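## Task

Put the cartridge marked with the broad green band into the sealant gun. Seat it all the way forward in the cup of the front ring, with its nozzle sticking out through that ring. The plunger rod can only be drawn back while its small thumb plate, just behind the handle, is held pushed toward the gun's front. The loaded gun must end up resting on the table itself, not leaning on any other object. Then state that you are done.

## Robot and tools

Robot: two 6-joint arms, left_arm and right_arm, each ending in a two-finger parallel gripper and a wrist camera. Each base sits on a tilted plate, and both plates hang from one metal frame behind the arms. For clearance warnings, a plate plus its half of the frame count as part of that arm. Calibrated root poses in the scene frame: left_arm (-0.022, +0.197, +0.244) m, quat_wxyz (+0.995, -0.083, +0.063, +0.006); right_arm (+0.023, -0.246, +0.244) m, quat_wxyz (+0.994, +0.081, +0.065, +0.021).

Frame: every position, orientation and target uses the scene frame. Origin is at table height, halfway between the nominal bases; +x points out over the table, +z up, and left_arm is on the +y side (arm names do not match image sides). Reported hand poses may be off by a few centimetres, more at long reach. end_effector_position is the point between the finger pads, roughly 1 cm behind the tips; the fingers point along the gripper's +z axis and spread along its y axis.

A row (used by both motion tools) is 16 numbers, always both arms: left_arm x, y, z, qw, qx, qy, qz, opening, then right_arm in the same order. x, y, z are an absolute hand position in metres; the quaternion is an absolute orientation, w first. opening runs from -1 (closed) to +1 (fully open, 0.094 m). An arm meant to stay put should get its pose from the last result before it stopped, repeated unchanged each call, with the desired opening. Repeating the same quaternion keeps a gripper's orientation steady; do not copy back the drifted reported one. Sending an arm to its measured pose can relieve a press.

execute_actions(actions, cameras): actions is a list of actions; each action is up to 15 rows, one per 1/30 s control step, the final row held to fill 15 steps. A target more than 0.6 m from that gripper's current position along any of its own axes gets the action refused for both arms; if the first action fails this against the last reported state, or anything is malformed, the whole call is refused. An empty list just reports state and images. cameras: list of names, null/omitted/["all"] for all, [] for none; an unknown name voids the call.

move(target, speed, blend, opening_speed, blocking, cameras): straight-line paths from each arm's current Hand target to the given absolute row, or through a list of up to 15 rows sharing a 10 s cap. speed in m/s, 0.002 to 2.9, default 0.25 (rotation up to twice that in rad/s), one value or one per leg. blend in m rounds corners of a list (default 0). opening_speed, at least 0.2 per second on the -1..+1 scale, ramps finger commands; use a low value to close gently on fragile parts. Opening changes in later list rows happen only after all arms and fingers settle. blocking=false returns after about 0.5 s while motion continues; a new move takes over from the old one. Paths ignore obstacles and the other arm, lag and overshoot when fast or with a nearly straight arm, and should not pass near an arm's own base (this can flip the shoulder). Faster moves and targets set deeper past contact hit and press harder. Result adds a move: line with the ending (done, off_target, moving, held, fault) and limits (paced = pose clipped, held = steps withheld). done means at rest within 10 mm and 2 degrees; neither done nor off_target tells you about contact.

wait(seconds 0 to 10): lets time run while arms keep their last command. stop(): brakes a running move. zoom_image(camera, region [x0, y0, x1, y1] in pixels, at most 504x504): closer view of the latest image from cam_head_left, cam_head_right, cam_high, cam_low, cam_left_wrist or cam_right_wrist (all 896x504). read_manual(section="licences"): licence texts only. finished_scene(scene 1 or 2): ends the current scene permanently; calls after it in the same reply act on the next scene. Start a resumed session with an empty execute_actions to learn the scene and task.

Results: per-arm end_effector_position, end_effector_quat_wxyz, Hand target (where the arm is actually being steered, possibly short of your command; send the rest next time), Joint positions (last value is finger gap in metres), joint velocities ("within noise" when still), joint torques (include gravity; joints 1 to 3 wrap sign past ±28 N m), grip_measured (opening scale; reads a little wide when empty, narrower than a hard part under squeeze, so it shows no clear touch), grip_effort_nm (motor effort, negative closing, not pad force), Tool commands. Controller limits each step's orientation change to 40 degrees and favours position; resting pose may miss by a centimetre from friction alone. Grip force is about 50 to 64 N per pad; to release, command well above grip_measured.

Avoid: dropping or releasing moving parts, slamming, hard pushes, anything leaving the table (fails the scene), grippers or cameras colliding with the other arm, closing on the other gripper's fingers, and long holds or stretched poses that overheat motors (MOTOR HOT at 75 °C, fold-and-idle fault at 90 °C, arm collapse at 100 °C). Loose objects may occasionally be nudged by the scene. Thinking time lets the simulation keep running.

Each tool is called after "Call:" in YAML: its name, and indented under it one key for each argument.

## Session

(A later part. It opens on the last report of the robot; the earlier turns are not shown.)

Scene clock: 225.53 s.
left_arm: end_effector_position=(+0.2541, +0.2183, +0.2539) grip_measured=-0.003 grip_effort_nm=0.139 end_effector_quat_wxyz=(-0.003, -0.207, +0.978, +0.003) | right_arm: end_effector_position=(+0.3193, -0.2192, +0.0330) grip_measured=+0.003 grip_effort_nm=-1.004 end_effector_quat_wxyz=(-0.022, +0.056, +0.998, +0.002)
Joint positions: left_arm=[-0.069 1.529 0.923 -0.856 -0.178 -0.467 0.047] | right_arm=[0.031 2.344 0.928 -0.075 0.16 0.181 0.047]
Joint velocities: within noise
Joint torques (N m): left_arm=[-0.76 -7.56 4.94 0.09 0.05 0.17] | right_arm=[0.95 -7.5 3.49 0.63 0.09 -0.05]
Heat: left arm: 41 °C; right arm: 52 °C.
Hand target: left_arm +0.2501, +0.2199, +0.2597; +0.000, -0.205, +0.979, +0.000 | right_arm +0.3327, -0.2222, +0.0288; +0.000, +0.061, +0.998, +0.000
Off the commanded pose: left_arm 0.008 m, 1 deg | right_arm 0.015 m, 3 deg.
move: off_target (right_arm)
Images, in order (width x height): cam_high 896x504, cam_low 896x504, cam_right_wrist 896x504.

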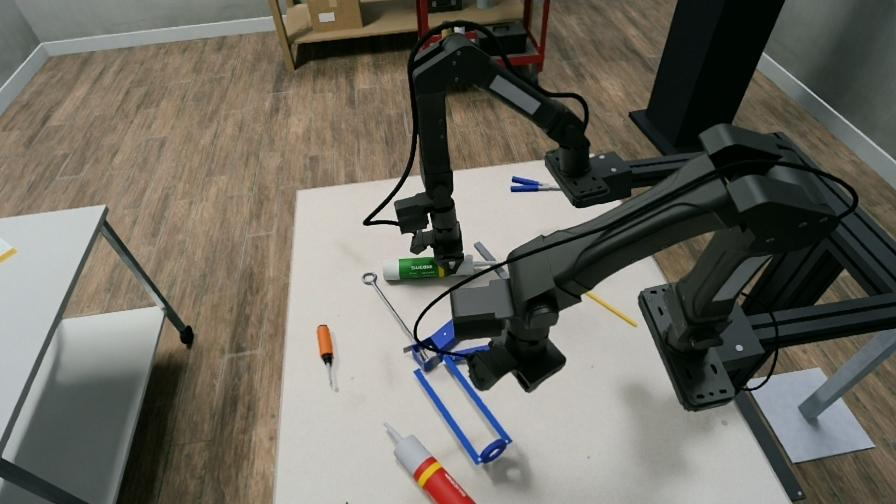

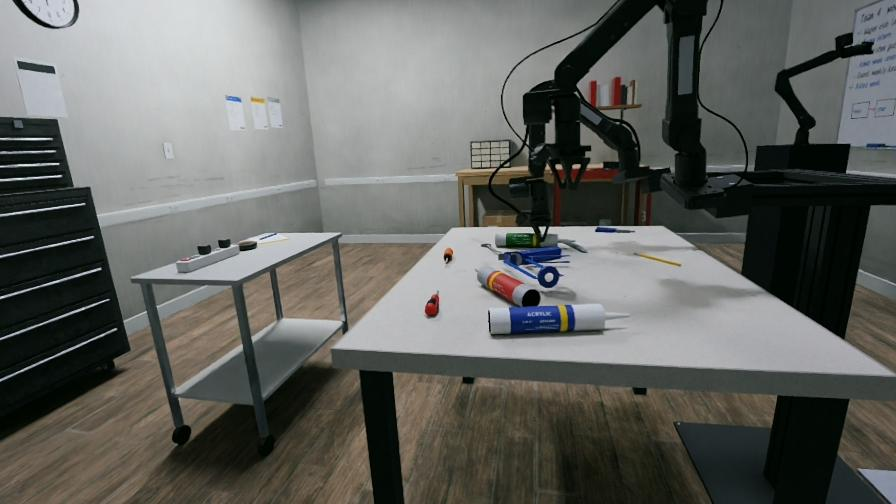

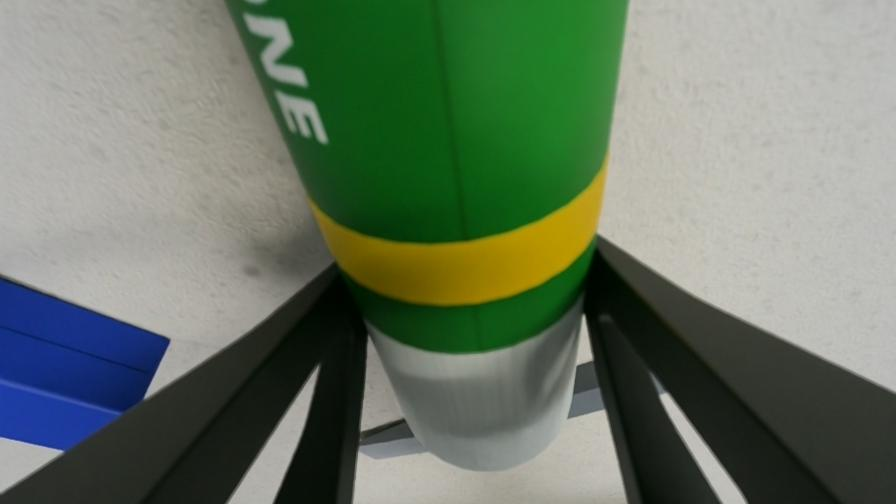

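Call:
move:
  target:
    - [0.25,0.22,0.26,0,-0.205,0.978,0,0.5,0.330,-0.222,0.032,0,0.061,0.998,0,0.3]
    - [0.25,0.20,0.22,0,-0.1,0.995,0,0.5,0.328,-0.222,0.12,0,0.061,0.998,0,0.3]
    - [0.30,0.0,0.17,0,0.061,0.998,0,0.5,0.34,-0.42,0.22,0,0.061,0.998,0,0.3]
    - [0.31,-0.198,0.12,0,0.061,0.998,0,0.5,0.35,-0.45,0.22,0,0.061,0.998,0,0.3]
  speed: [0.1,0.1,0.25,0.25]
  cameras: ["cam_left_wrist","cam_right_wrist","cam_high"]

Scene clock: 233.40 s.
left_arm: end_effector_position=(+0.3154, -0.1954, +0.1262) grip_measured=+0.497 grip_effort_nm=0.144 end_effector_quat_wxyz=(+0.006, +0.061, +0.998, -0.006) | right_arm: end_effector_position=(+0.3463, -0.4474, +0.2187) grip_measured=+0.297 grip_effort_nm=0.173 end_effector_quat_wxyz=(-0.002, +0.060, +0.998, -0.006)
Joint positions: left_arm=[-0.892 2.912 2.385 -1.075 -0.202 -0.761 0.07] | right_arm=[-0.56 1.841 1.281 -0.813 0.084 -0.405 0.061]
Joint velocities: within noise
Joint torques (N m): left_arm=[-3.97 -10.22 9.29 0.08 0 -0.13] | right_arm=[0.08 -8.28 7.98 0.08 -0.11 -0.03]
Heat: left arm: 41 °C; right arm: 52 °C.
Hand target: left_arm +0.3098, -0.1977, +0.1200; +0.001, +0.061, +0.998, -0.001 | right_arm +0.3499, -0.4500, +0.2200; +0.000, +0.061, +0.998, +0.000
Off the commanded pose: left_arm 0.009 m, 1 deg | right_arm 0.005 m, 1 deg.
move: done
Images, in order (width x height): cam_high 896x504, cam_left_wrist 896x504, cam_right_wrist 896x504.

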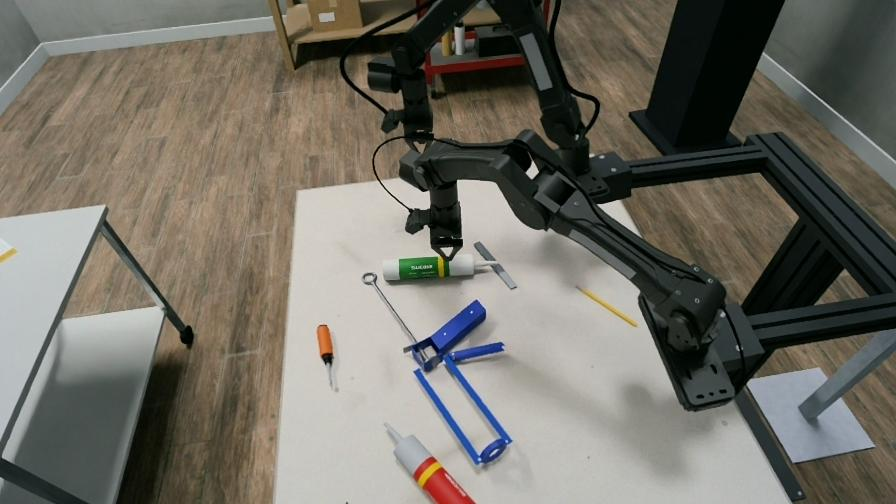

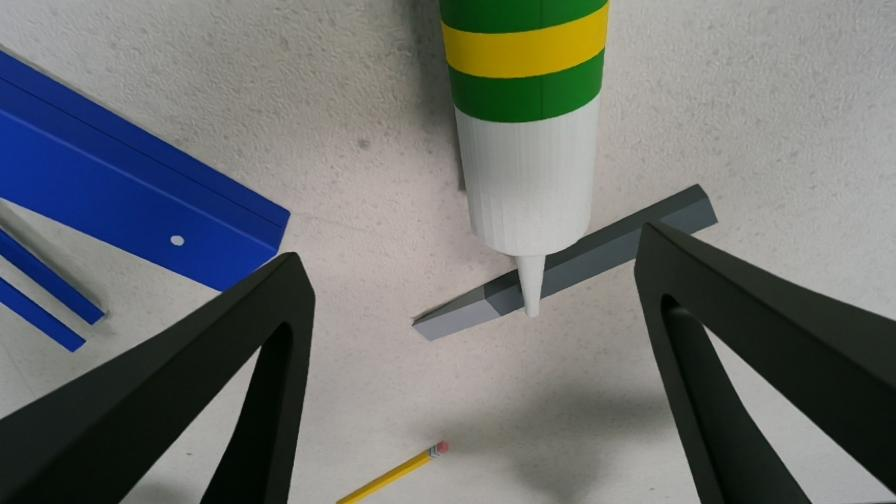

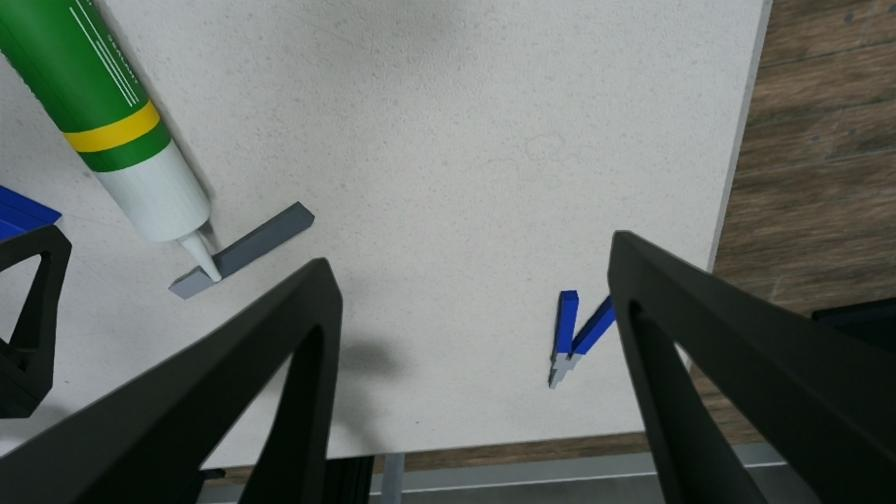

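Call:
move:
  target: [0.322,-0.226,0.05,0,0.061,0.998,0,0.35,0.35,-0.45,0.22,0,0.061,0.998,0,0.3]
  speed: 0.15
  cameras: ["cam_left_wrist"]

Scene clock: 241.67 s.
left_arm: end_effector_position=(+0.3245, -0.2272, +0.0639) grip_measured=+0.353 grip_effort_nm=-0.134 end_effector_quat_wxyz=(+0.038, +0.056, +0.997, -0.042) | right_arm: end_effector_position=(+0.3460, -0.4472, +0.2187) grip_measured=+0.297 grip_effort_nm=0.173 end_effector_quat_wxyz=(-0.003, +0.060, +0.998, -0.006)
Joint positions: left_arm=[-0.892 3.121 2.55 -0.934 -0.2 -0.75 0.064] | right_arm=[-0.56 1.841 1.281 -0.815 0.084 -0.406 0.061]
Joint velocities: within noise
Joint torques (N m): left_arm=[-2.91 -11.28 5.52 0.62 0.04 0.14] | right_arm=[-0.01 -8.27 8.03 0.09 -0.1 -0.02]
Heat: left arm: 43 °C; right arm: 50 °C.
Hand target: left_arm +0.3212, -0.2249, +0.0509; +0.033, +0.061, +0.997, -0.040 | right_arm +0.3499, -0.4500, +0.2200; +0.000, +0.061, +0.998, +0.000
Off the commanded pose: left_arm 0.014 m, 6 deg | right_arm 0.005 m, 1 deg.
joint sent to its limit (left arm) — joint 2 (shoulder), upper limit. The joint targets are off in orientation, not in position.
move: off_target (left_arm)
Images, in order (width x height): cam_left_wrist 896x504.

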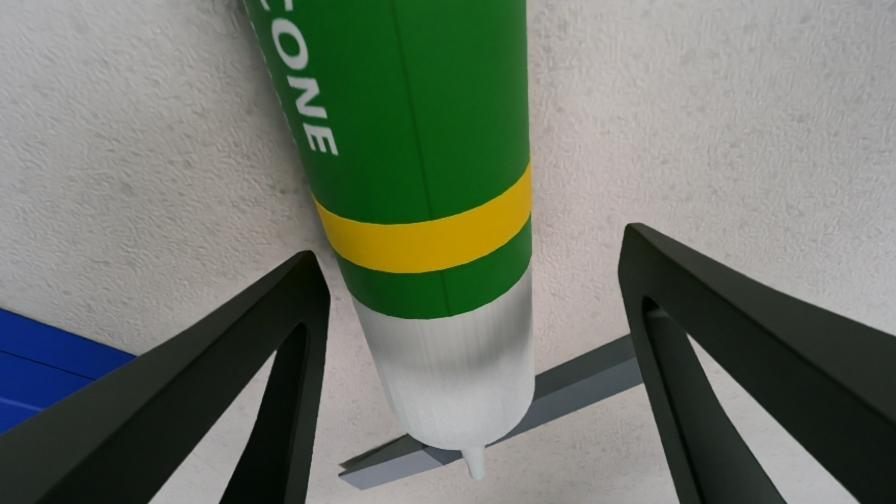

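Call:
move:
  target:
    - [0.315,-0.19,0.14,0,0.061,0.998,0,0.3,0.35,-0.45,0.20,0,0.061,0.998,0,0.4]
    - [0.29,0.05,0.20,0,0,1,0,0.3,0.36,-0.38,0.18,0,0.061,0.998,0,0.4]
    - [0.23,0.20,0.24,0,-0.1,0.995,0,0.3,0.345,-0.224,0.09,0,0.061,0.998,0,0.4]
  speed: [0.2,0.25,0.25]
  cameras: ["cam_left_wrist","cam_right_wrist"]

Scene clock: 260.90 s.
left_arm: end_effector_position=(+0.2343, +0.1988, +0.2352) grip_measured=+0.303 grip_effort_nm=-0.139 end_effector_quat_wxyz=(+0.000, -0.104, +0.995, +0.004) | right_arm: end_effector_position=(+0.3410, -0.2235, +0.0927) grip_measured=+0.397 grip_effort_nm=0.173 end_effector_quat_wxyz=(-0.010, +0.057, +0.998, +0.006)
Joint positions: left_arm=[-0.143 1.507 0.799 -0.761 -0.188 -0.33 0.061] | right_arm=[0.042 2.139 0.951 -0.279 0.156 0.191 0.066]
Joint velocities: within noise
Joint torques (N m): left_arm=[-0.85 -6.69 4.79 0.08 0.05 0.16] | right_arm=[1.94 -8.02 3.32 0.45 0.13 0.09]
Heat: left arm: 47 °C; right arm: 49 °C.
Hand target: left_arm +0.2301, +0.2000, +0.2397; +0.000, -0.100, +0.995, +0.000 | right_arm +0.3449, -0.2240, +0.0901; +0.000, +0.061, +0.998, +0.000
Off the commanded pose: left_arm 0.007 m, 1 deg | right_arm 0.005 m, 1 deg.
move: done
Images, in order (width x height): cam_left_wrist 896x504, cam_right_wrist 896x504.

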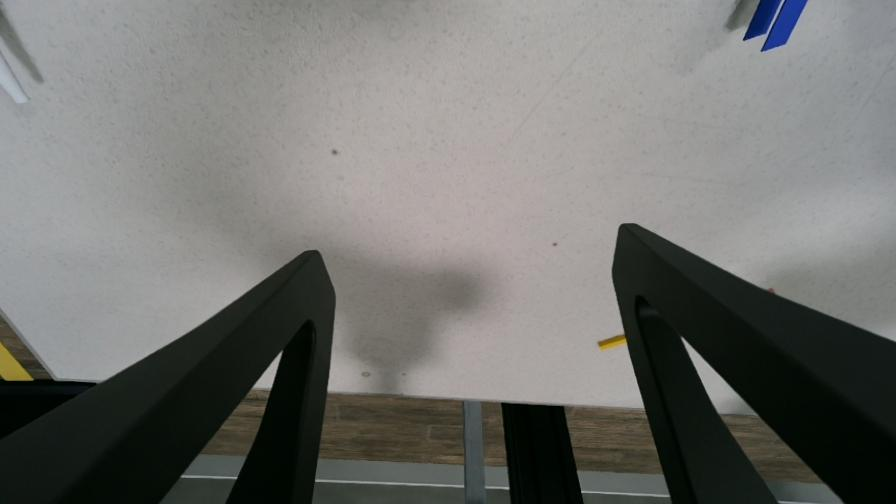

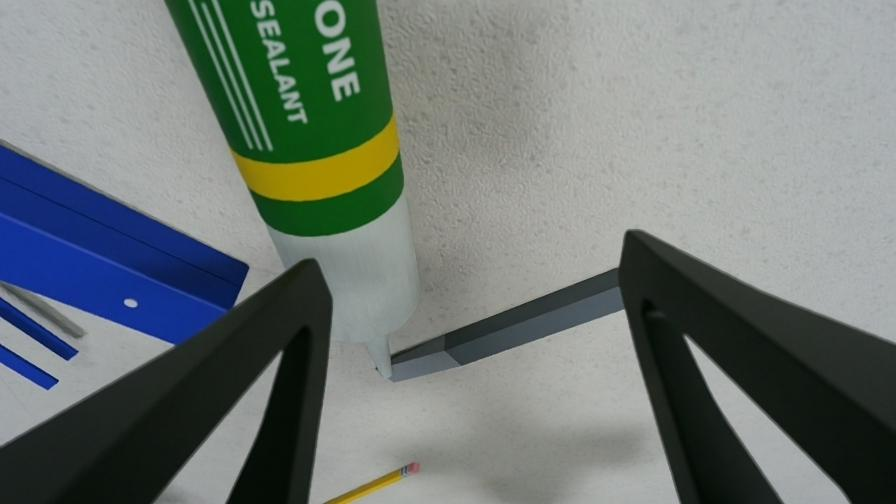

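Call:
move:
  target:
    - [0.23,0.20,0.24,0,-0.1,0.995,0,0.3,0.356,-0.185,0.085,0,0.107,0.9943,0,0.35]
    - [0.23,0.20,0.24,0,-0.1,0.995,0,0.3,0.360,-0.186,0.03,0,0.107,0.9943,0,0.35]
  speed: [0.15,0.08]
  cameras: ["cam_right_wrist"]

Scene clock: 269.63 s.
left_arm: end_effector_position=(+0.2340, +0.1987, +0.2352) grip_measured=+0.303 grip_effort_nm=-0.139 end_effector_quat_wxyz=(-0.001, -0.103, +0.995, +0.003) | right_arm: end_effector_position=(+0.3490, -0.1832, +0.0333) grip_measured=+0.353 grip_effort_nm=-0.129 end_effector_quat_wxyz=(-0.016, +0.103, +0.995, +0.003)
Joint positions: left_arm=[-0.143 1.507 0.799 -0.762 -0.187 -0.33 0.061] | right_arm=[0.129 2.404 1.081 -0.171 0.166 0.372 0.064]
Joint velocities: within noise
Joint torques (N m): left_arm=[-0.77 -6.78 4.83 0.1 0.03 0.15] | right_arm=[1.28 -8.66 4.19 0.47 0.13 -0.05]
Heat: left arm: 43 °C; right arm: 49 °C.
Hand target: left_arm +0.2301, +0.1999, +0.2397; +0.000, -0.100, +0.995, +0.000 | right_arm +0.3598, -0.1861, +0.0305; +0.000, +0.107, +0.994, +0.000
Off the commanded pose: left_arm 0.006 m, 1 deg | right_arm 0.012 m, 2 deg.
move: off_target (right_arm)
Images, in order (width x height): cam_right_wrist 896x504.

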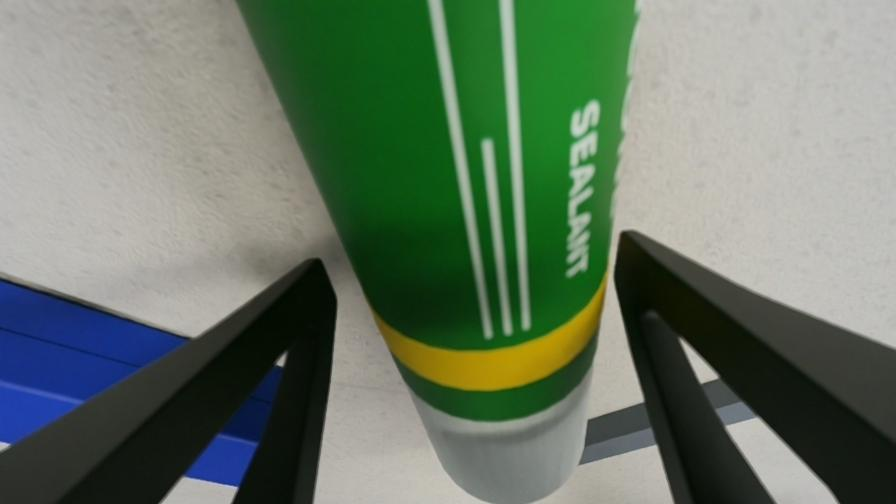

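Call:
move:
  target:
    - [0.23,0.20,0.24,0,-0.1,0.995,0,0.3,0.360,-0.187,0.032,0,0.107,0.9943,0,-0.12]
    - [0.23,0.20,0.24,0,-0.1,0.995,0,0.3,0.358,-0.187,0.14,0,0.107,0.9943,0,-0.12]
    - [0.23,0.20,0.24,0,-0.1,0.995,0,0.3,0.215,-0.110,0.14,0,0.5446,0.8387,0,-0.12]
  speed: [0.05,0.1,0.15]
  opening_speed: 0.6

Scene clock: 279.93 s.
left_arm: end_effector_position=(+0.2338, +0.1988, +0.2352) grip_measured=+0.303 grip_effort_nm=-0.139 end_effector_quat_wxyz=(-0.001, -0.103, +0.995, +0.003) | right_arm: end_effector_position=(+0.2060, -0.1132, +0.1319) grip_measured=+0.007 grip_effort_nm=-1.009 end_effector_quat_wxyz=(-0.022, +0.544, +0.839, -0.014)
Joint positions: left_arm=[-0.143 1.507 0.799 -0.763 -0.187 -0.33 0.061] | right_arm=[0.618 1.954 0.624 -0.274 0.177 1.818 0.047]
Joint velocities: within noise
Joint torques (N m): left_arm=[-0.83 -6.75 4.79 0.11 0.08 0.15] | right_arm=[3.18 -9.36 2.99 0.18 0.29 0.13]
Heat: left arm: 41 °C; right arm: 51 °C.
Hand target: left_arm +0.2301, +0.2000, +0.2397; +0.000, -0.100, +0.995, +0.000 | right_arm +0.2148, -0.1098, +0.1398; -0.001, +0.545, +0.839, +0.000
Off the commanded pose: left_arm 0.006 m, 1 deg | right_arm 0.013 m, 3 deg.
move: off_target (right_arm)

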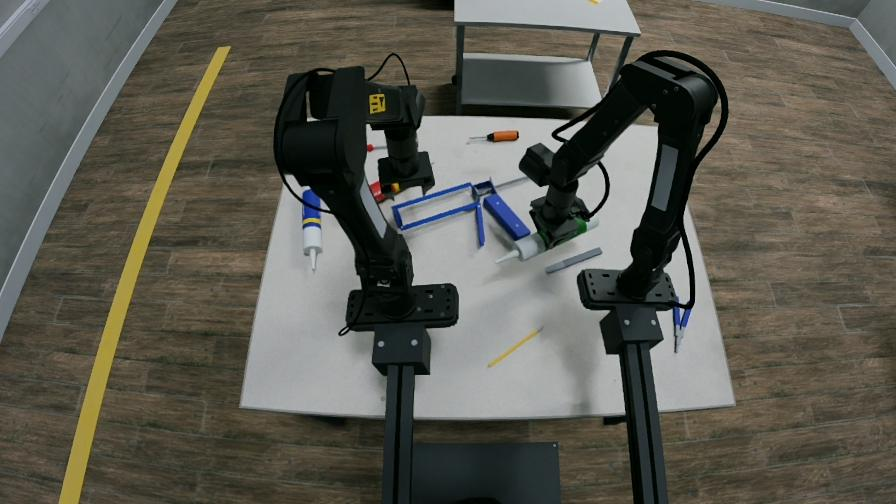

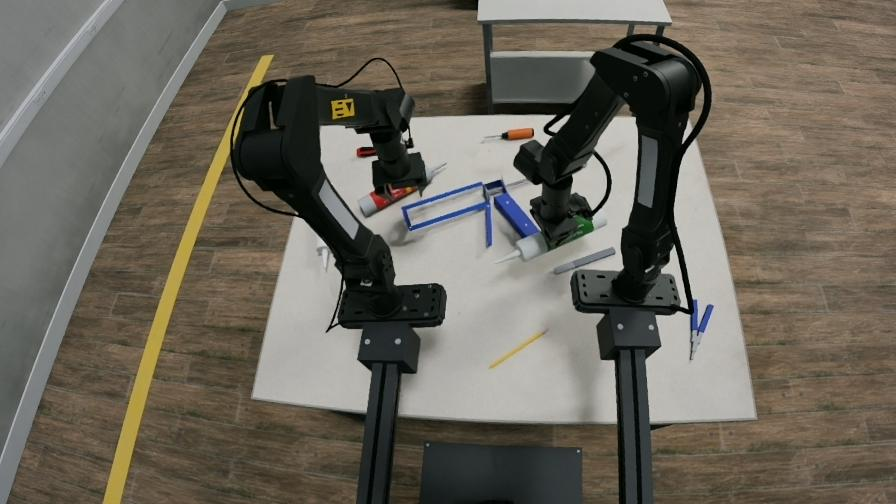

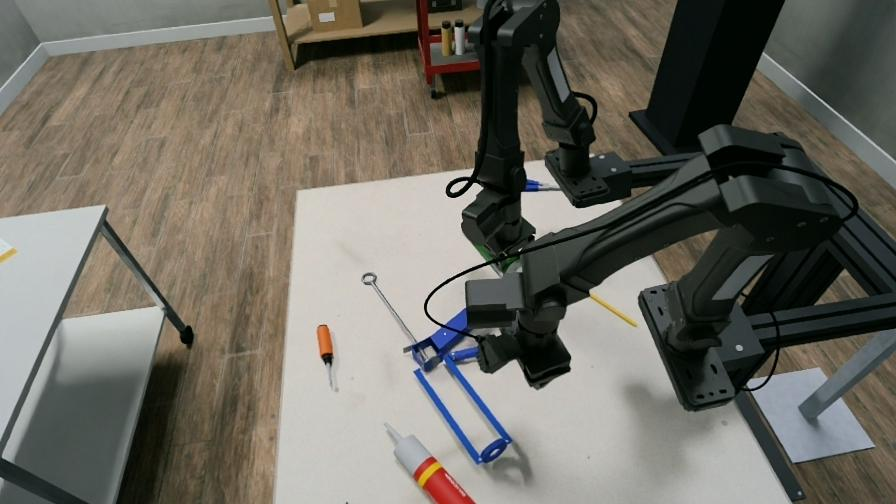

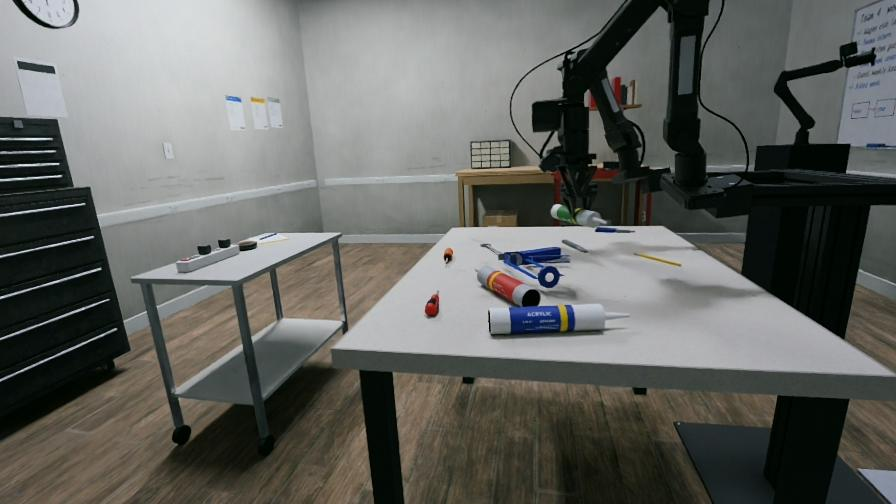

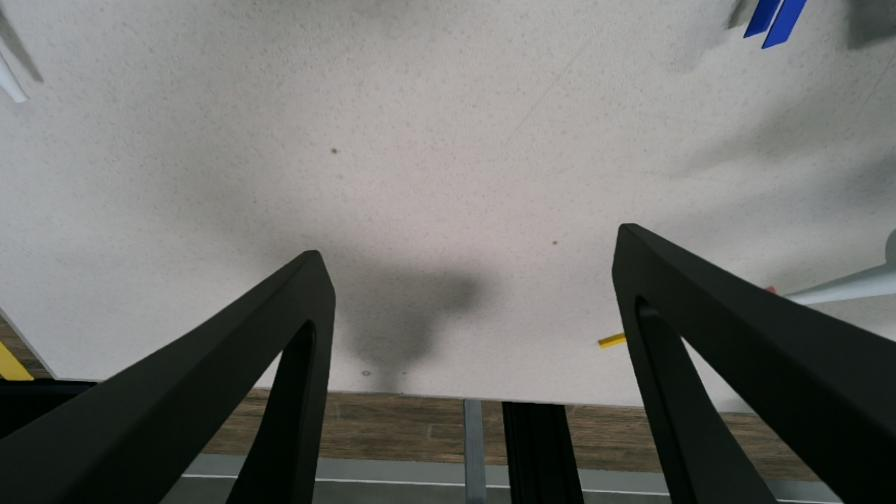

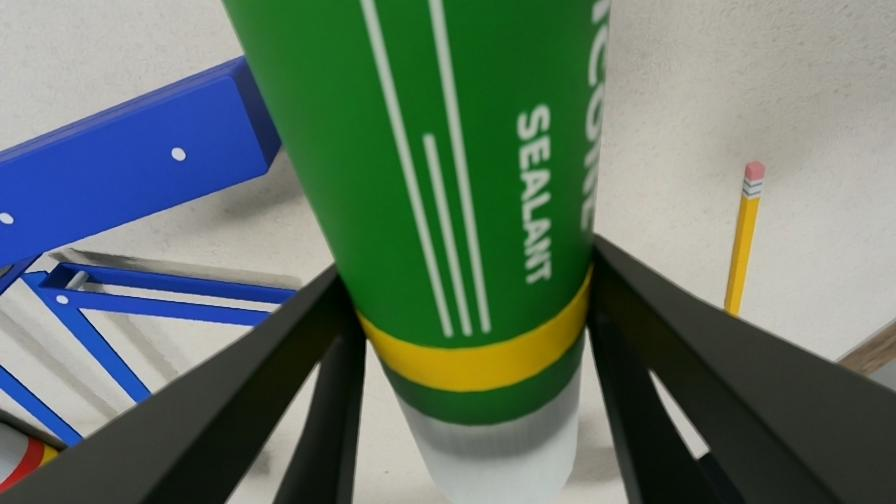

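Call:
move:
  target:
    - [0.23,0.20,0.24,0,-0.1,0.995,0,0.3,0.215,-0.110,0.07,0,0.5446,0.8387,0,-0.12]
    - [0.23,0.20,0.24,0,-0.1,0.995,0,0.3,0.215,-0.110,0.03,0,0.5446,0.8387,0,-0.12]
  speed: [0.12,0.06]
  cameras: ["cam_right_wrist"]

Scene clock: 286.03 s.
left_arm: end_effector_position=(+0.2337, +0.1988, +0.2352) grip_measured=+0.303 grip_effort_nm=-0.144 end_effector_quat_wxyz=(-0.002, -0.103, +0.995, +0.003) | right_arm: end_effector_position=(+0.2071, -0.1077, +0.0319) grip_measured=+0.006 grip_effort_nm=-1.004 end_effector_quat_wxyz=(-0.016, +0.542, +0.840, -0.002)
Joint positions: left_arm=[-0.143 1.507 0.799 -0.763 -0.187 -0.329 0.061] | right_arm=[0.547 2.42 0.669 0.186 0.179 1.736 0.047]
Joint velocities: within noise
Joint torques (N m): left_arm=[-0.77 -6.6 4.86 0.11 0.04 0.14] | right_arm=[1.2 -6.94 1.37 0.38 0.25 -0.05]
Heat: left arm: 40 °C; right arm: 50 °C.
Hand target: left_arm +0.2300, +0.2000, +0.2397; +0.000, -0.100, +0.995, +0.000 | right_arm +0.2149, -0.1100, +0.0303; +0.000, +0.545, +0.839, +0.000
Off the commanded pose: left_arm 0.006 m, 1 deg | right_arm 0.008 m, 2 deg.
move: done
Images, in order (width x height): cam_right_wrist 896x504.

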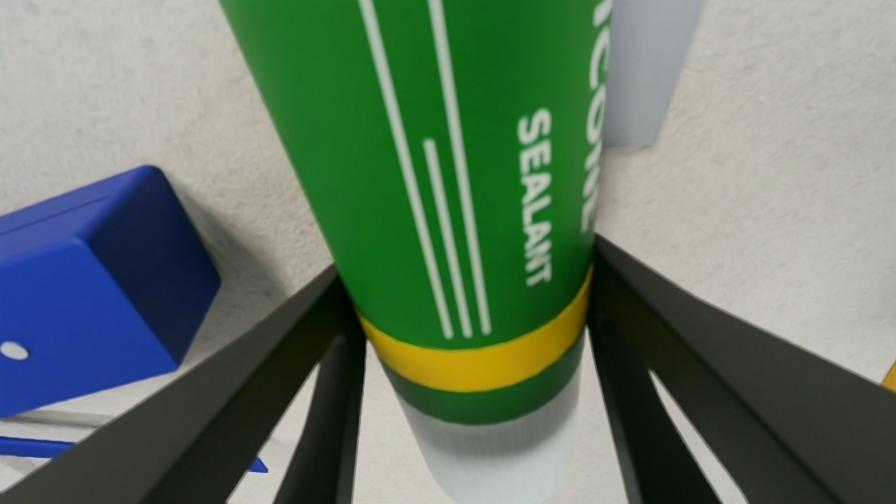

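Call:
move:
  target:
    - [0.23,0.20,0.24,0,-0.1,0.995,0,0.4,0.213,-0.109,0.034,0,0.5446,0.8387,0,0.25]
    - [0.23,0.20,0.24,0,-0.1,0.995,0,0.4,0.213,-0.111,0.15,0,0.5446,0.8387,0,0.25]
    - [0.23,0.12,0.20,0,0.3,0.954,0,0.4,0.32,-0.30,0.18,0,0.35,0.9367,0,0.25]
    - [0.195,-0.085,0.14,0,0.5446,0.8387,0,0.4,0.42,-0.38,0.18,-0.1,0.4,0.90,0.1,0.25]
  speed: [0.1,0.15,0.25,0.25]
  cameras: ["cam_left_wrist","cam_high","cam_head_right"]

Scene clock: 295.53 s.
left_arm: end_effector_position=(+0.1956, -0.0792, +0.1423) grip_measured=+0.397 grip_effort_nm=0.149 end_effector_quat_wxyz=(+0.002, +0.536, +0.844, +0.001) | right_arm: end_effector_position=(+0.4173, -0.3797, +0.1797) grip_measured=+0.247 grip_effort_nm=0.173 end_effector_quat_wxyz=(-0.097, +0.402, +0.906, +0.094)
Joint positions: left_arm=[-0.957 2.288 1.192 -0.532 -0.202 0.181 0.066] | right_arm=[-0.42 2.221 1.699 -1.053 -0.098 0.449 0.059]
Joint velocities: within noise
Joint torques (N m): left_arm=[-2.89 -6.67 7.08 0.22 0 0.18] | right_arm=[0.9 -10.43 7.92 -0.41 -0.18 -0.03]
Heat: left arm: 39 °C; right arm: 50 °C.
Hand target: left_arm +0.1949, -0.0848, +0.1399; +0.000, +0.544, +0.839, +0.000 | right_arm +0.4199, -0.3801, +0.1800; -0.100, +0.402, +0.905, +0.100
Off the commanded pose: left_arm 0.006 m, 1 deg | right_arm 0.003 m, 1 deg.
move: done
Images, in order (width x height): cam_head_right 896x504, cam_high 896x504, cam_left_wrist 896x504.

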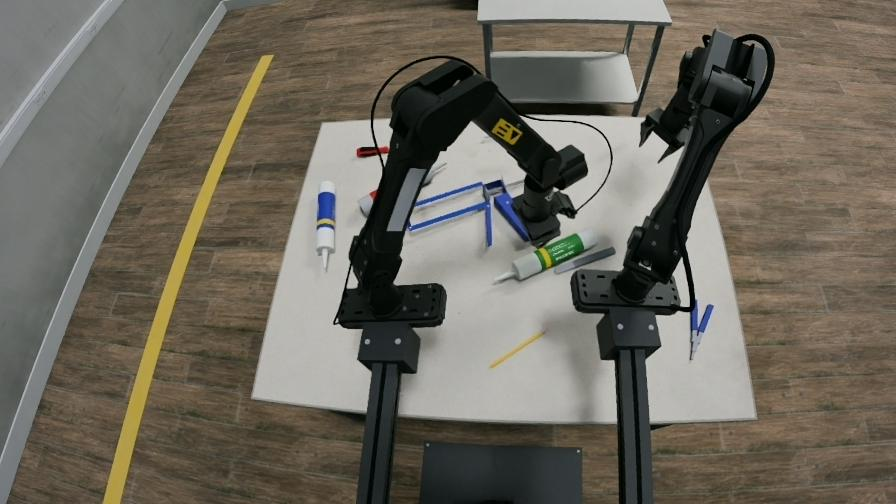

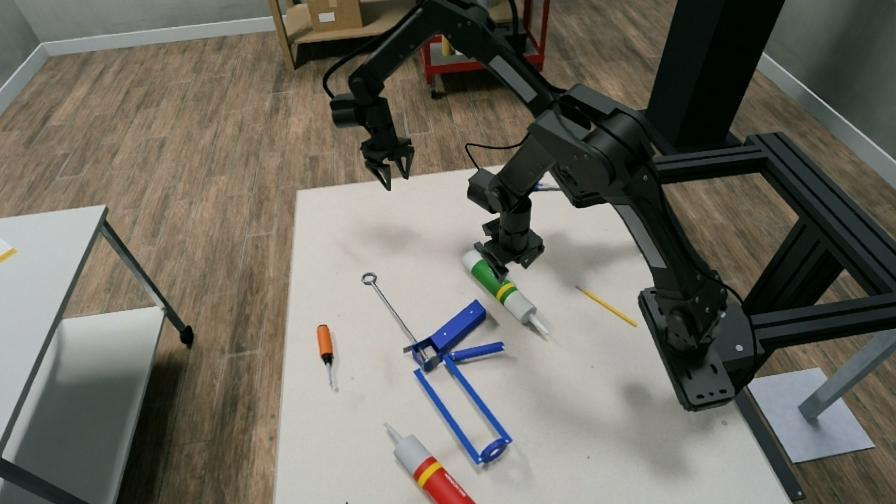

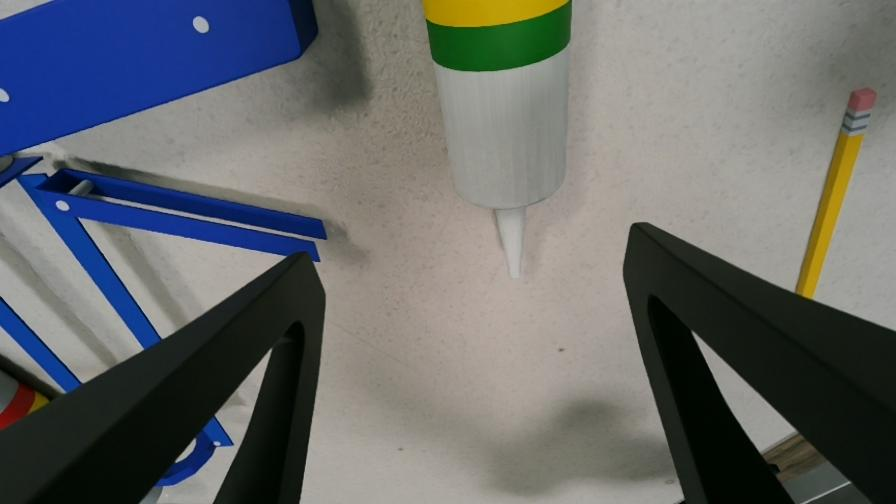

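Call:
move:
  target: [0.191,-0.120,0.06,0,0.5446,0.8387,0,0.4,0.42,-0.38,0.18,-0.1,0.4,0.90,0.1,0.25]
  speed: 0.15
  cameras: ["cam_left_wrist"]

Scene clock: 301.43 s.
left_arm: end_effector_position=(+0.1925, -0.1075, +0.0639) grip_measured=+0.397 grip_effort_nm=0.149 end_effector_quat_wxyz=(-0.010, +0.542, +0.840, +0.006) | right_arm: end_effector_position=(+0.4169, -0.3794, +0.1798) grip_measured=+0.247 grip_effort_nm=0.173 end_effector_quat_wxyz=(-0.098, +0.402, +0.905, +0.095)
Joint positions: left_arm=[-0.965 2.592 1.356 -0.422 -0.202 0.181 0.066] | right_arm=[-0.42 2.221 1.699 -1.055 -0.099 0.449 0.059]
Joint velocities: within noise
Joint torques (N m): left_arm=[-4.16 -7.84 5.94 0.4 0.03 -0.06] | right_arm=[0.88 -10.44 7.92 -0.34 -0.19 -0.02]
Heat: left arm: 39 °C; right arm: 51 °C.
Hand target: left_arm +0.1908, -0.1197, +0.0604; +0.000, +0.545, +0.839, +0.000 | right_arm +0.4199, -0.3800, +0.1800; -0.100, +0.402, +0.904, +0.100
Off the commanded pose: left_arm 0.013 m, 1 deg | right_arm 0.003 m, 1 deg.
move: off_target (left_arm)
Images, in order (width x height): cam_left_wrist 896x504.

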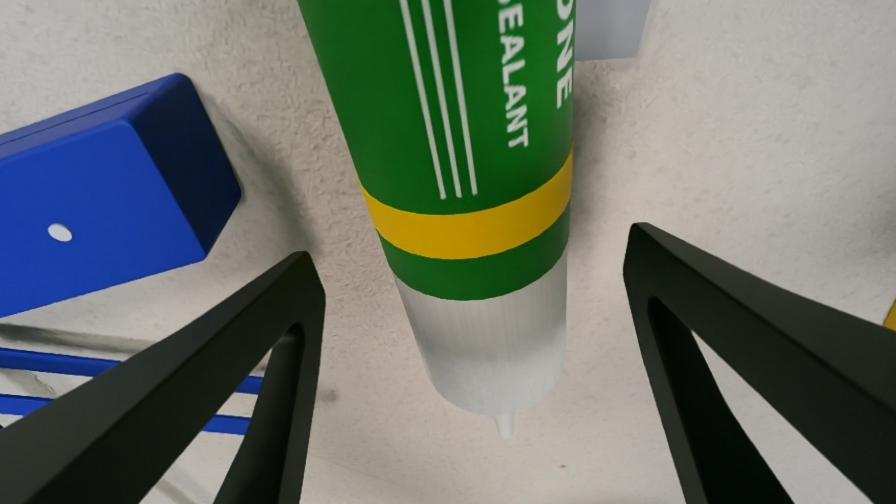

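Call:
move:
  target: [0.194,-0.124,0.016,0,0.5446,0.8387,0,0.35,0.42,-0.38,0.18,-0.1,0.4,0.90,0.1,0.25]
  speed: 0.1
  cameras: ["cam_left_wrist"]

Scene clock: 304.93 s.
left_arm: end_effector_position=(+0.1902, -0.1186, +0.0225) grip_measured=+0.353 grip_effort_nm=-0.134 end_effector_quat_wxyz=(-0.007, +0.543, +0.839, +0.005) | right_arm: end_effector_position=(+0.4168, -0.3794, +0.1798) grip_measured=+0.247 grip_effort_nm=0.173 end_effector_quat_wxyz=(-0.098, +0.402, +0.905, +0.095)
Joint positions: left_arm=[-0.965 2.737 1.434 -0.349 -0.203 0.185 0.064] | right_arm=[-0.42 2.221 1.699 -1.056 -0.099 0.449 0.059]
Joint velocities: within noise
Joint torques (N m): left_arm=[-2.03 -8.09 5.45 0.43 0.02 0.18] | right_arm=[0.91 -10.58 7.95 -0.35 -0.2 -0.03]
Heat: left arm: 39 °C; right arm: 52 °C.
Hand target: left_arm +0.1939, -0.1238, +0.0163; +0.000, +0.545, +0.839, +0.000 | right_arm +0.4199, -0.3801, +0.1800; -0.100, +0.402, +0.904, +0.100
Off the commanded pose: left_arm 0.009 m, 1 deg | right_arm 0.003 m, 1 deg.
move: done
Images, in order (width x height): cam_left_wrist 896x504.

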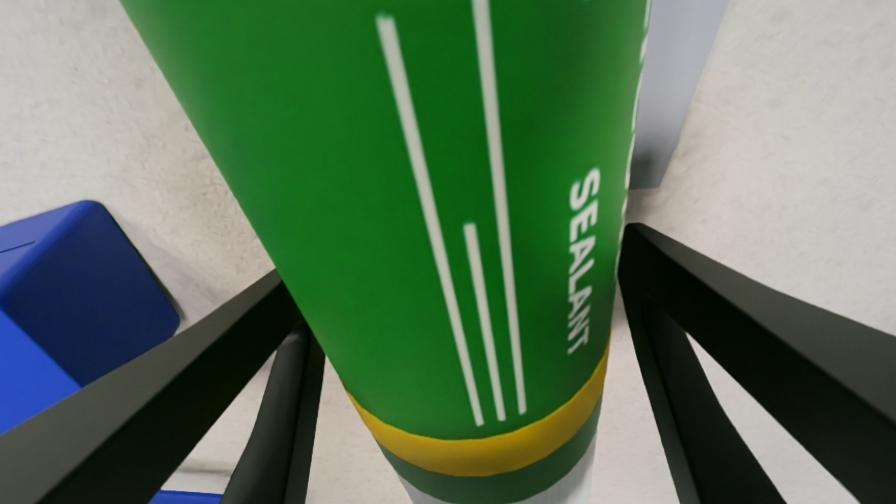

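Call:
move:
  target:
    - [0.193,-0.120,0.018,0,0.5446,0.8387,0,-0.12,0.42,-0.38,0.18,-0.1,0.4,0.90,0.1,0.25]
    - [0.193,-0.118,0.12,0,0.5446,0.8387,0,-0.12,0.42,-0.38,0.18,-0.1,0.4,0.90,0.1,0.25]
  speed: [0.05,0.1]
  opening_speed: 0.6
  cameras: ["cam_left_wrist","cam_low","cam_high","cam_right_wrist"]

Scene clock: 311.40 s.
left_arm: end_effector_position=(+0.1879, -0.1030, +0.0920) grip_measured=+0.040 grip_effort_nm=-1.023 end_effector_quat_wxyz=(-0.026, +0.545, +0.838, +0.014) | right_arm: end_effector_position=(+0.4167, -0.3793, +0.1798) grip_measured=+0.247 grip_effort_nm=0.173 end_effector_quat_wxyz=(-0.098, +0.402, +0.906, +0.095)
Joint positions: left_arm=[-0.984 2.519 1.355 -0.535 -0.203 0.162 0.049] | right_arm=[-0.42 2.221 1.699 -1.056 -0.099 0.448 0.059]
Joint velocities: within noise
Joint torques (N m): left_arm=[-4.42 -14.94 4.15 0.06 0.05 -0.12] | right_arm=[0.91 -10.44 7.94 -0.34 -0.19 -0.04]
Heat: left arm: 41 °C; right arm: 53 °C.
Hand target: left_arm +0.1926, -0.1176, +0.1187; +0.000, +0.545, +0.839, +0.000 | right_arm +0.4199, -0.3801, +0.1800; -0.100, +0.402, +0.905, +0.100
Off the commanded pose: left_arm 0.032 m, 3 deg | right_arm 0.003 m, 1 deg.
move: off_target (left_arm)
Images, in order (width x height): cam_high 896x504, cam_low 896x504, cam_left_wrist 896x504, cam_right_wrist 896x504.

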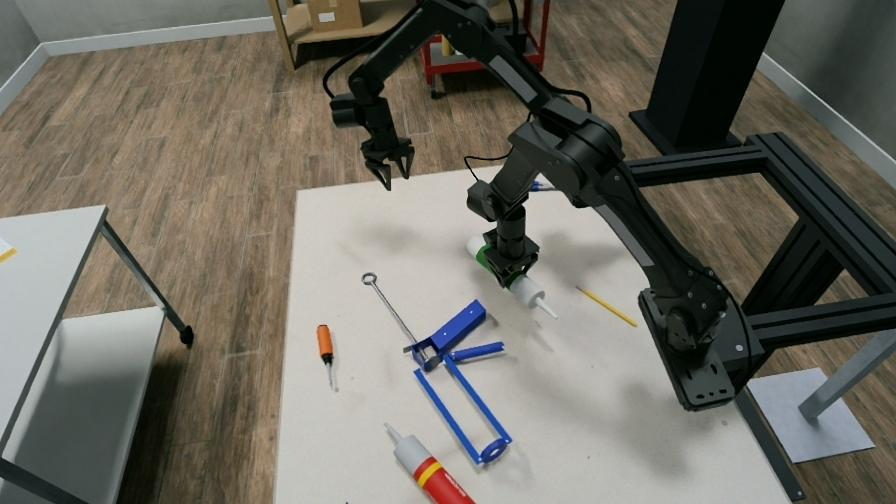

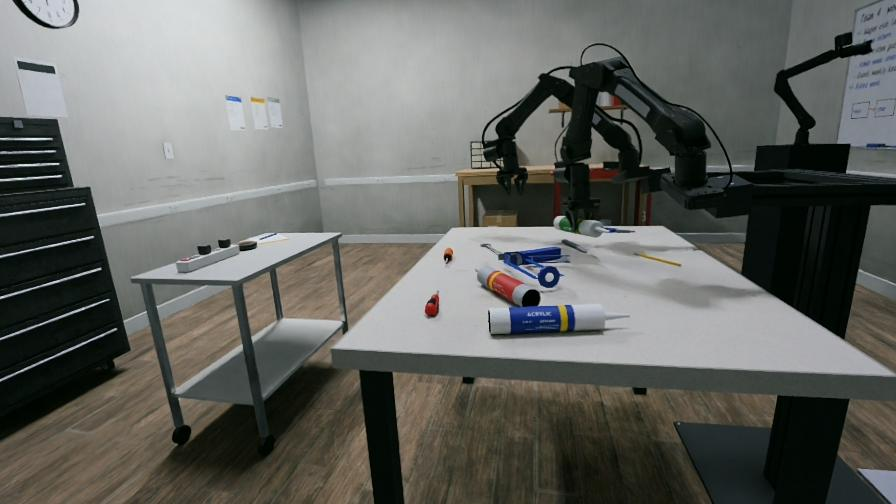

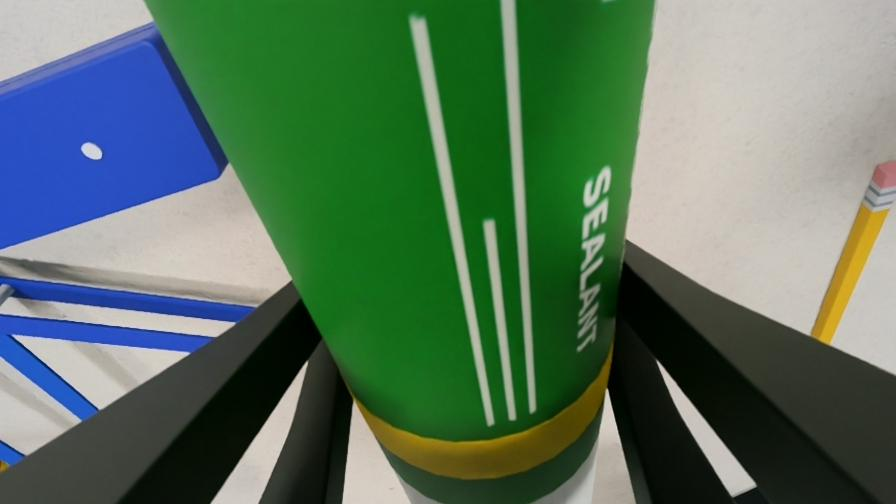

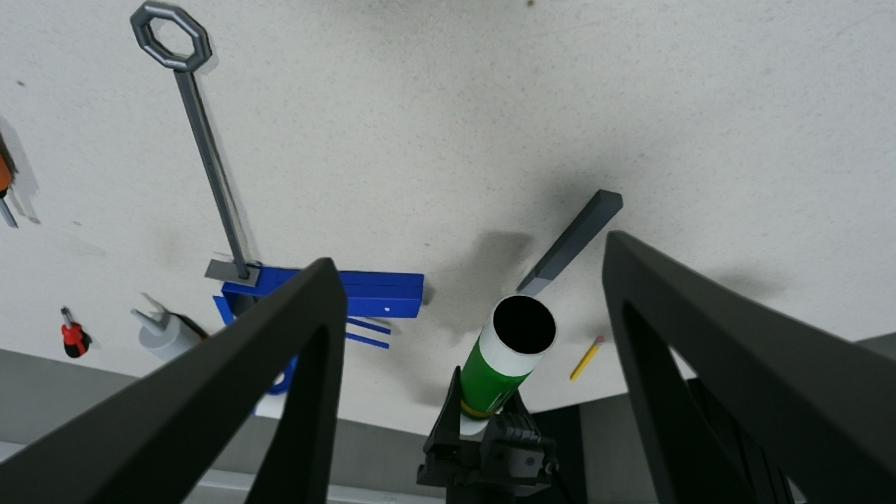

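Call:
move:
  target:
    - [0.193,-0.118,0.12,0,0.5446,0.8387,0,-0.12,0.50,-0.34,0.14,-0.193,0.54,0.802,0.168,0.1]
    - [0.193,-0.118,0.12,0,0.5446,0.8387,0,-0.12,0.533,-0.305,0.088,-0.193,0.54,0.802,0.168,0.1]
  speed: [0.25,0.12]
  cameras: ["cam_right_wrist","cam_left_wrist"]

Scene clock: 319.07 s.
left_arm: end_effector_position=(+0.1878, -0.1028, +0.0921) grip_measured=+0.040 grip_effort_nm=-1.033 end_effector_quat_wxyz=(-0.026, +0.545, +0.838, +0.014) | right_arm: end_effector_position=(+0.5309, -0.3120, +0.0857) grip_measured=+0.103 grip_effort_nm=-0.129 end_effector_quat_wxyz=(-0.159, +0.548, +0.803, +0.171)
Joint positions: left_arm=[-0.984 2.519 1.355 -0.536 -0.203 0.162 0.049] | right_arm=[-0.308 3.024 2.84 -1.412 -0.311 0.902 0.052]
Joint velocities: within noise
Joint torques (N m): left_arm=[-4.48 -14.86 4.03 0.03 0.06 -0.1] | right_arm=[2.73 -13.57 8.35 -0.37 -0.32 0.07]
Heat: left arm: 47 °C; right arm: 54 °C.
Hand target: left_arm +0.1926, -0.1176, +0.1188; +0.000, +0.545, +0.839, +0.000 | right_arm +0.5324, -0.3048, +0.0882; -0.163, +0.548, +0.801, +0.177
Off the commanded pose: left_arm 0.032 m, 3 deg | right_arm 0.008 m, 4 deg.
elbow stopped short (right arm): the move would have taken joint 3 (elbow) straighter than the controller allows.
move: off_target (left_arm, right_arm)
Images, in order (width x height): cam_left_wrist 896x504, cam_right_wrist 896x504.

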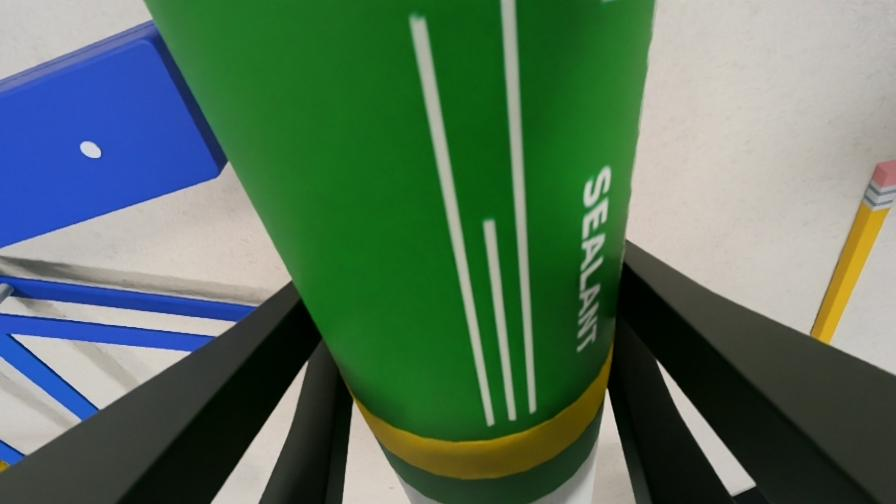

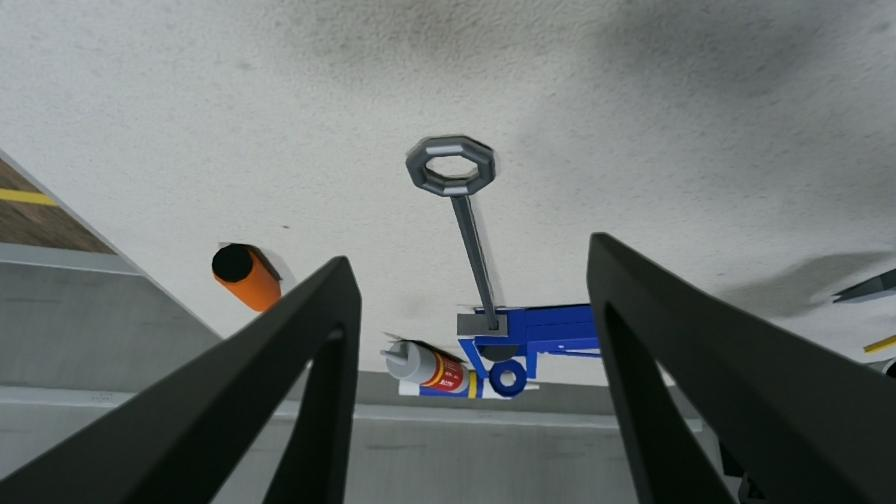

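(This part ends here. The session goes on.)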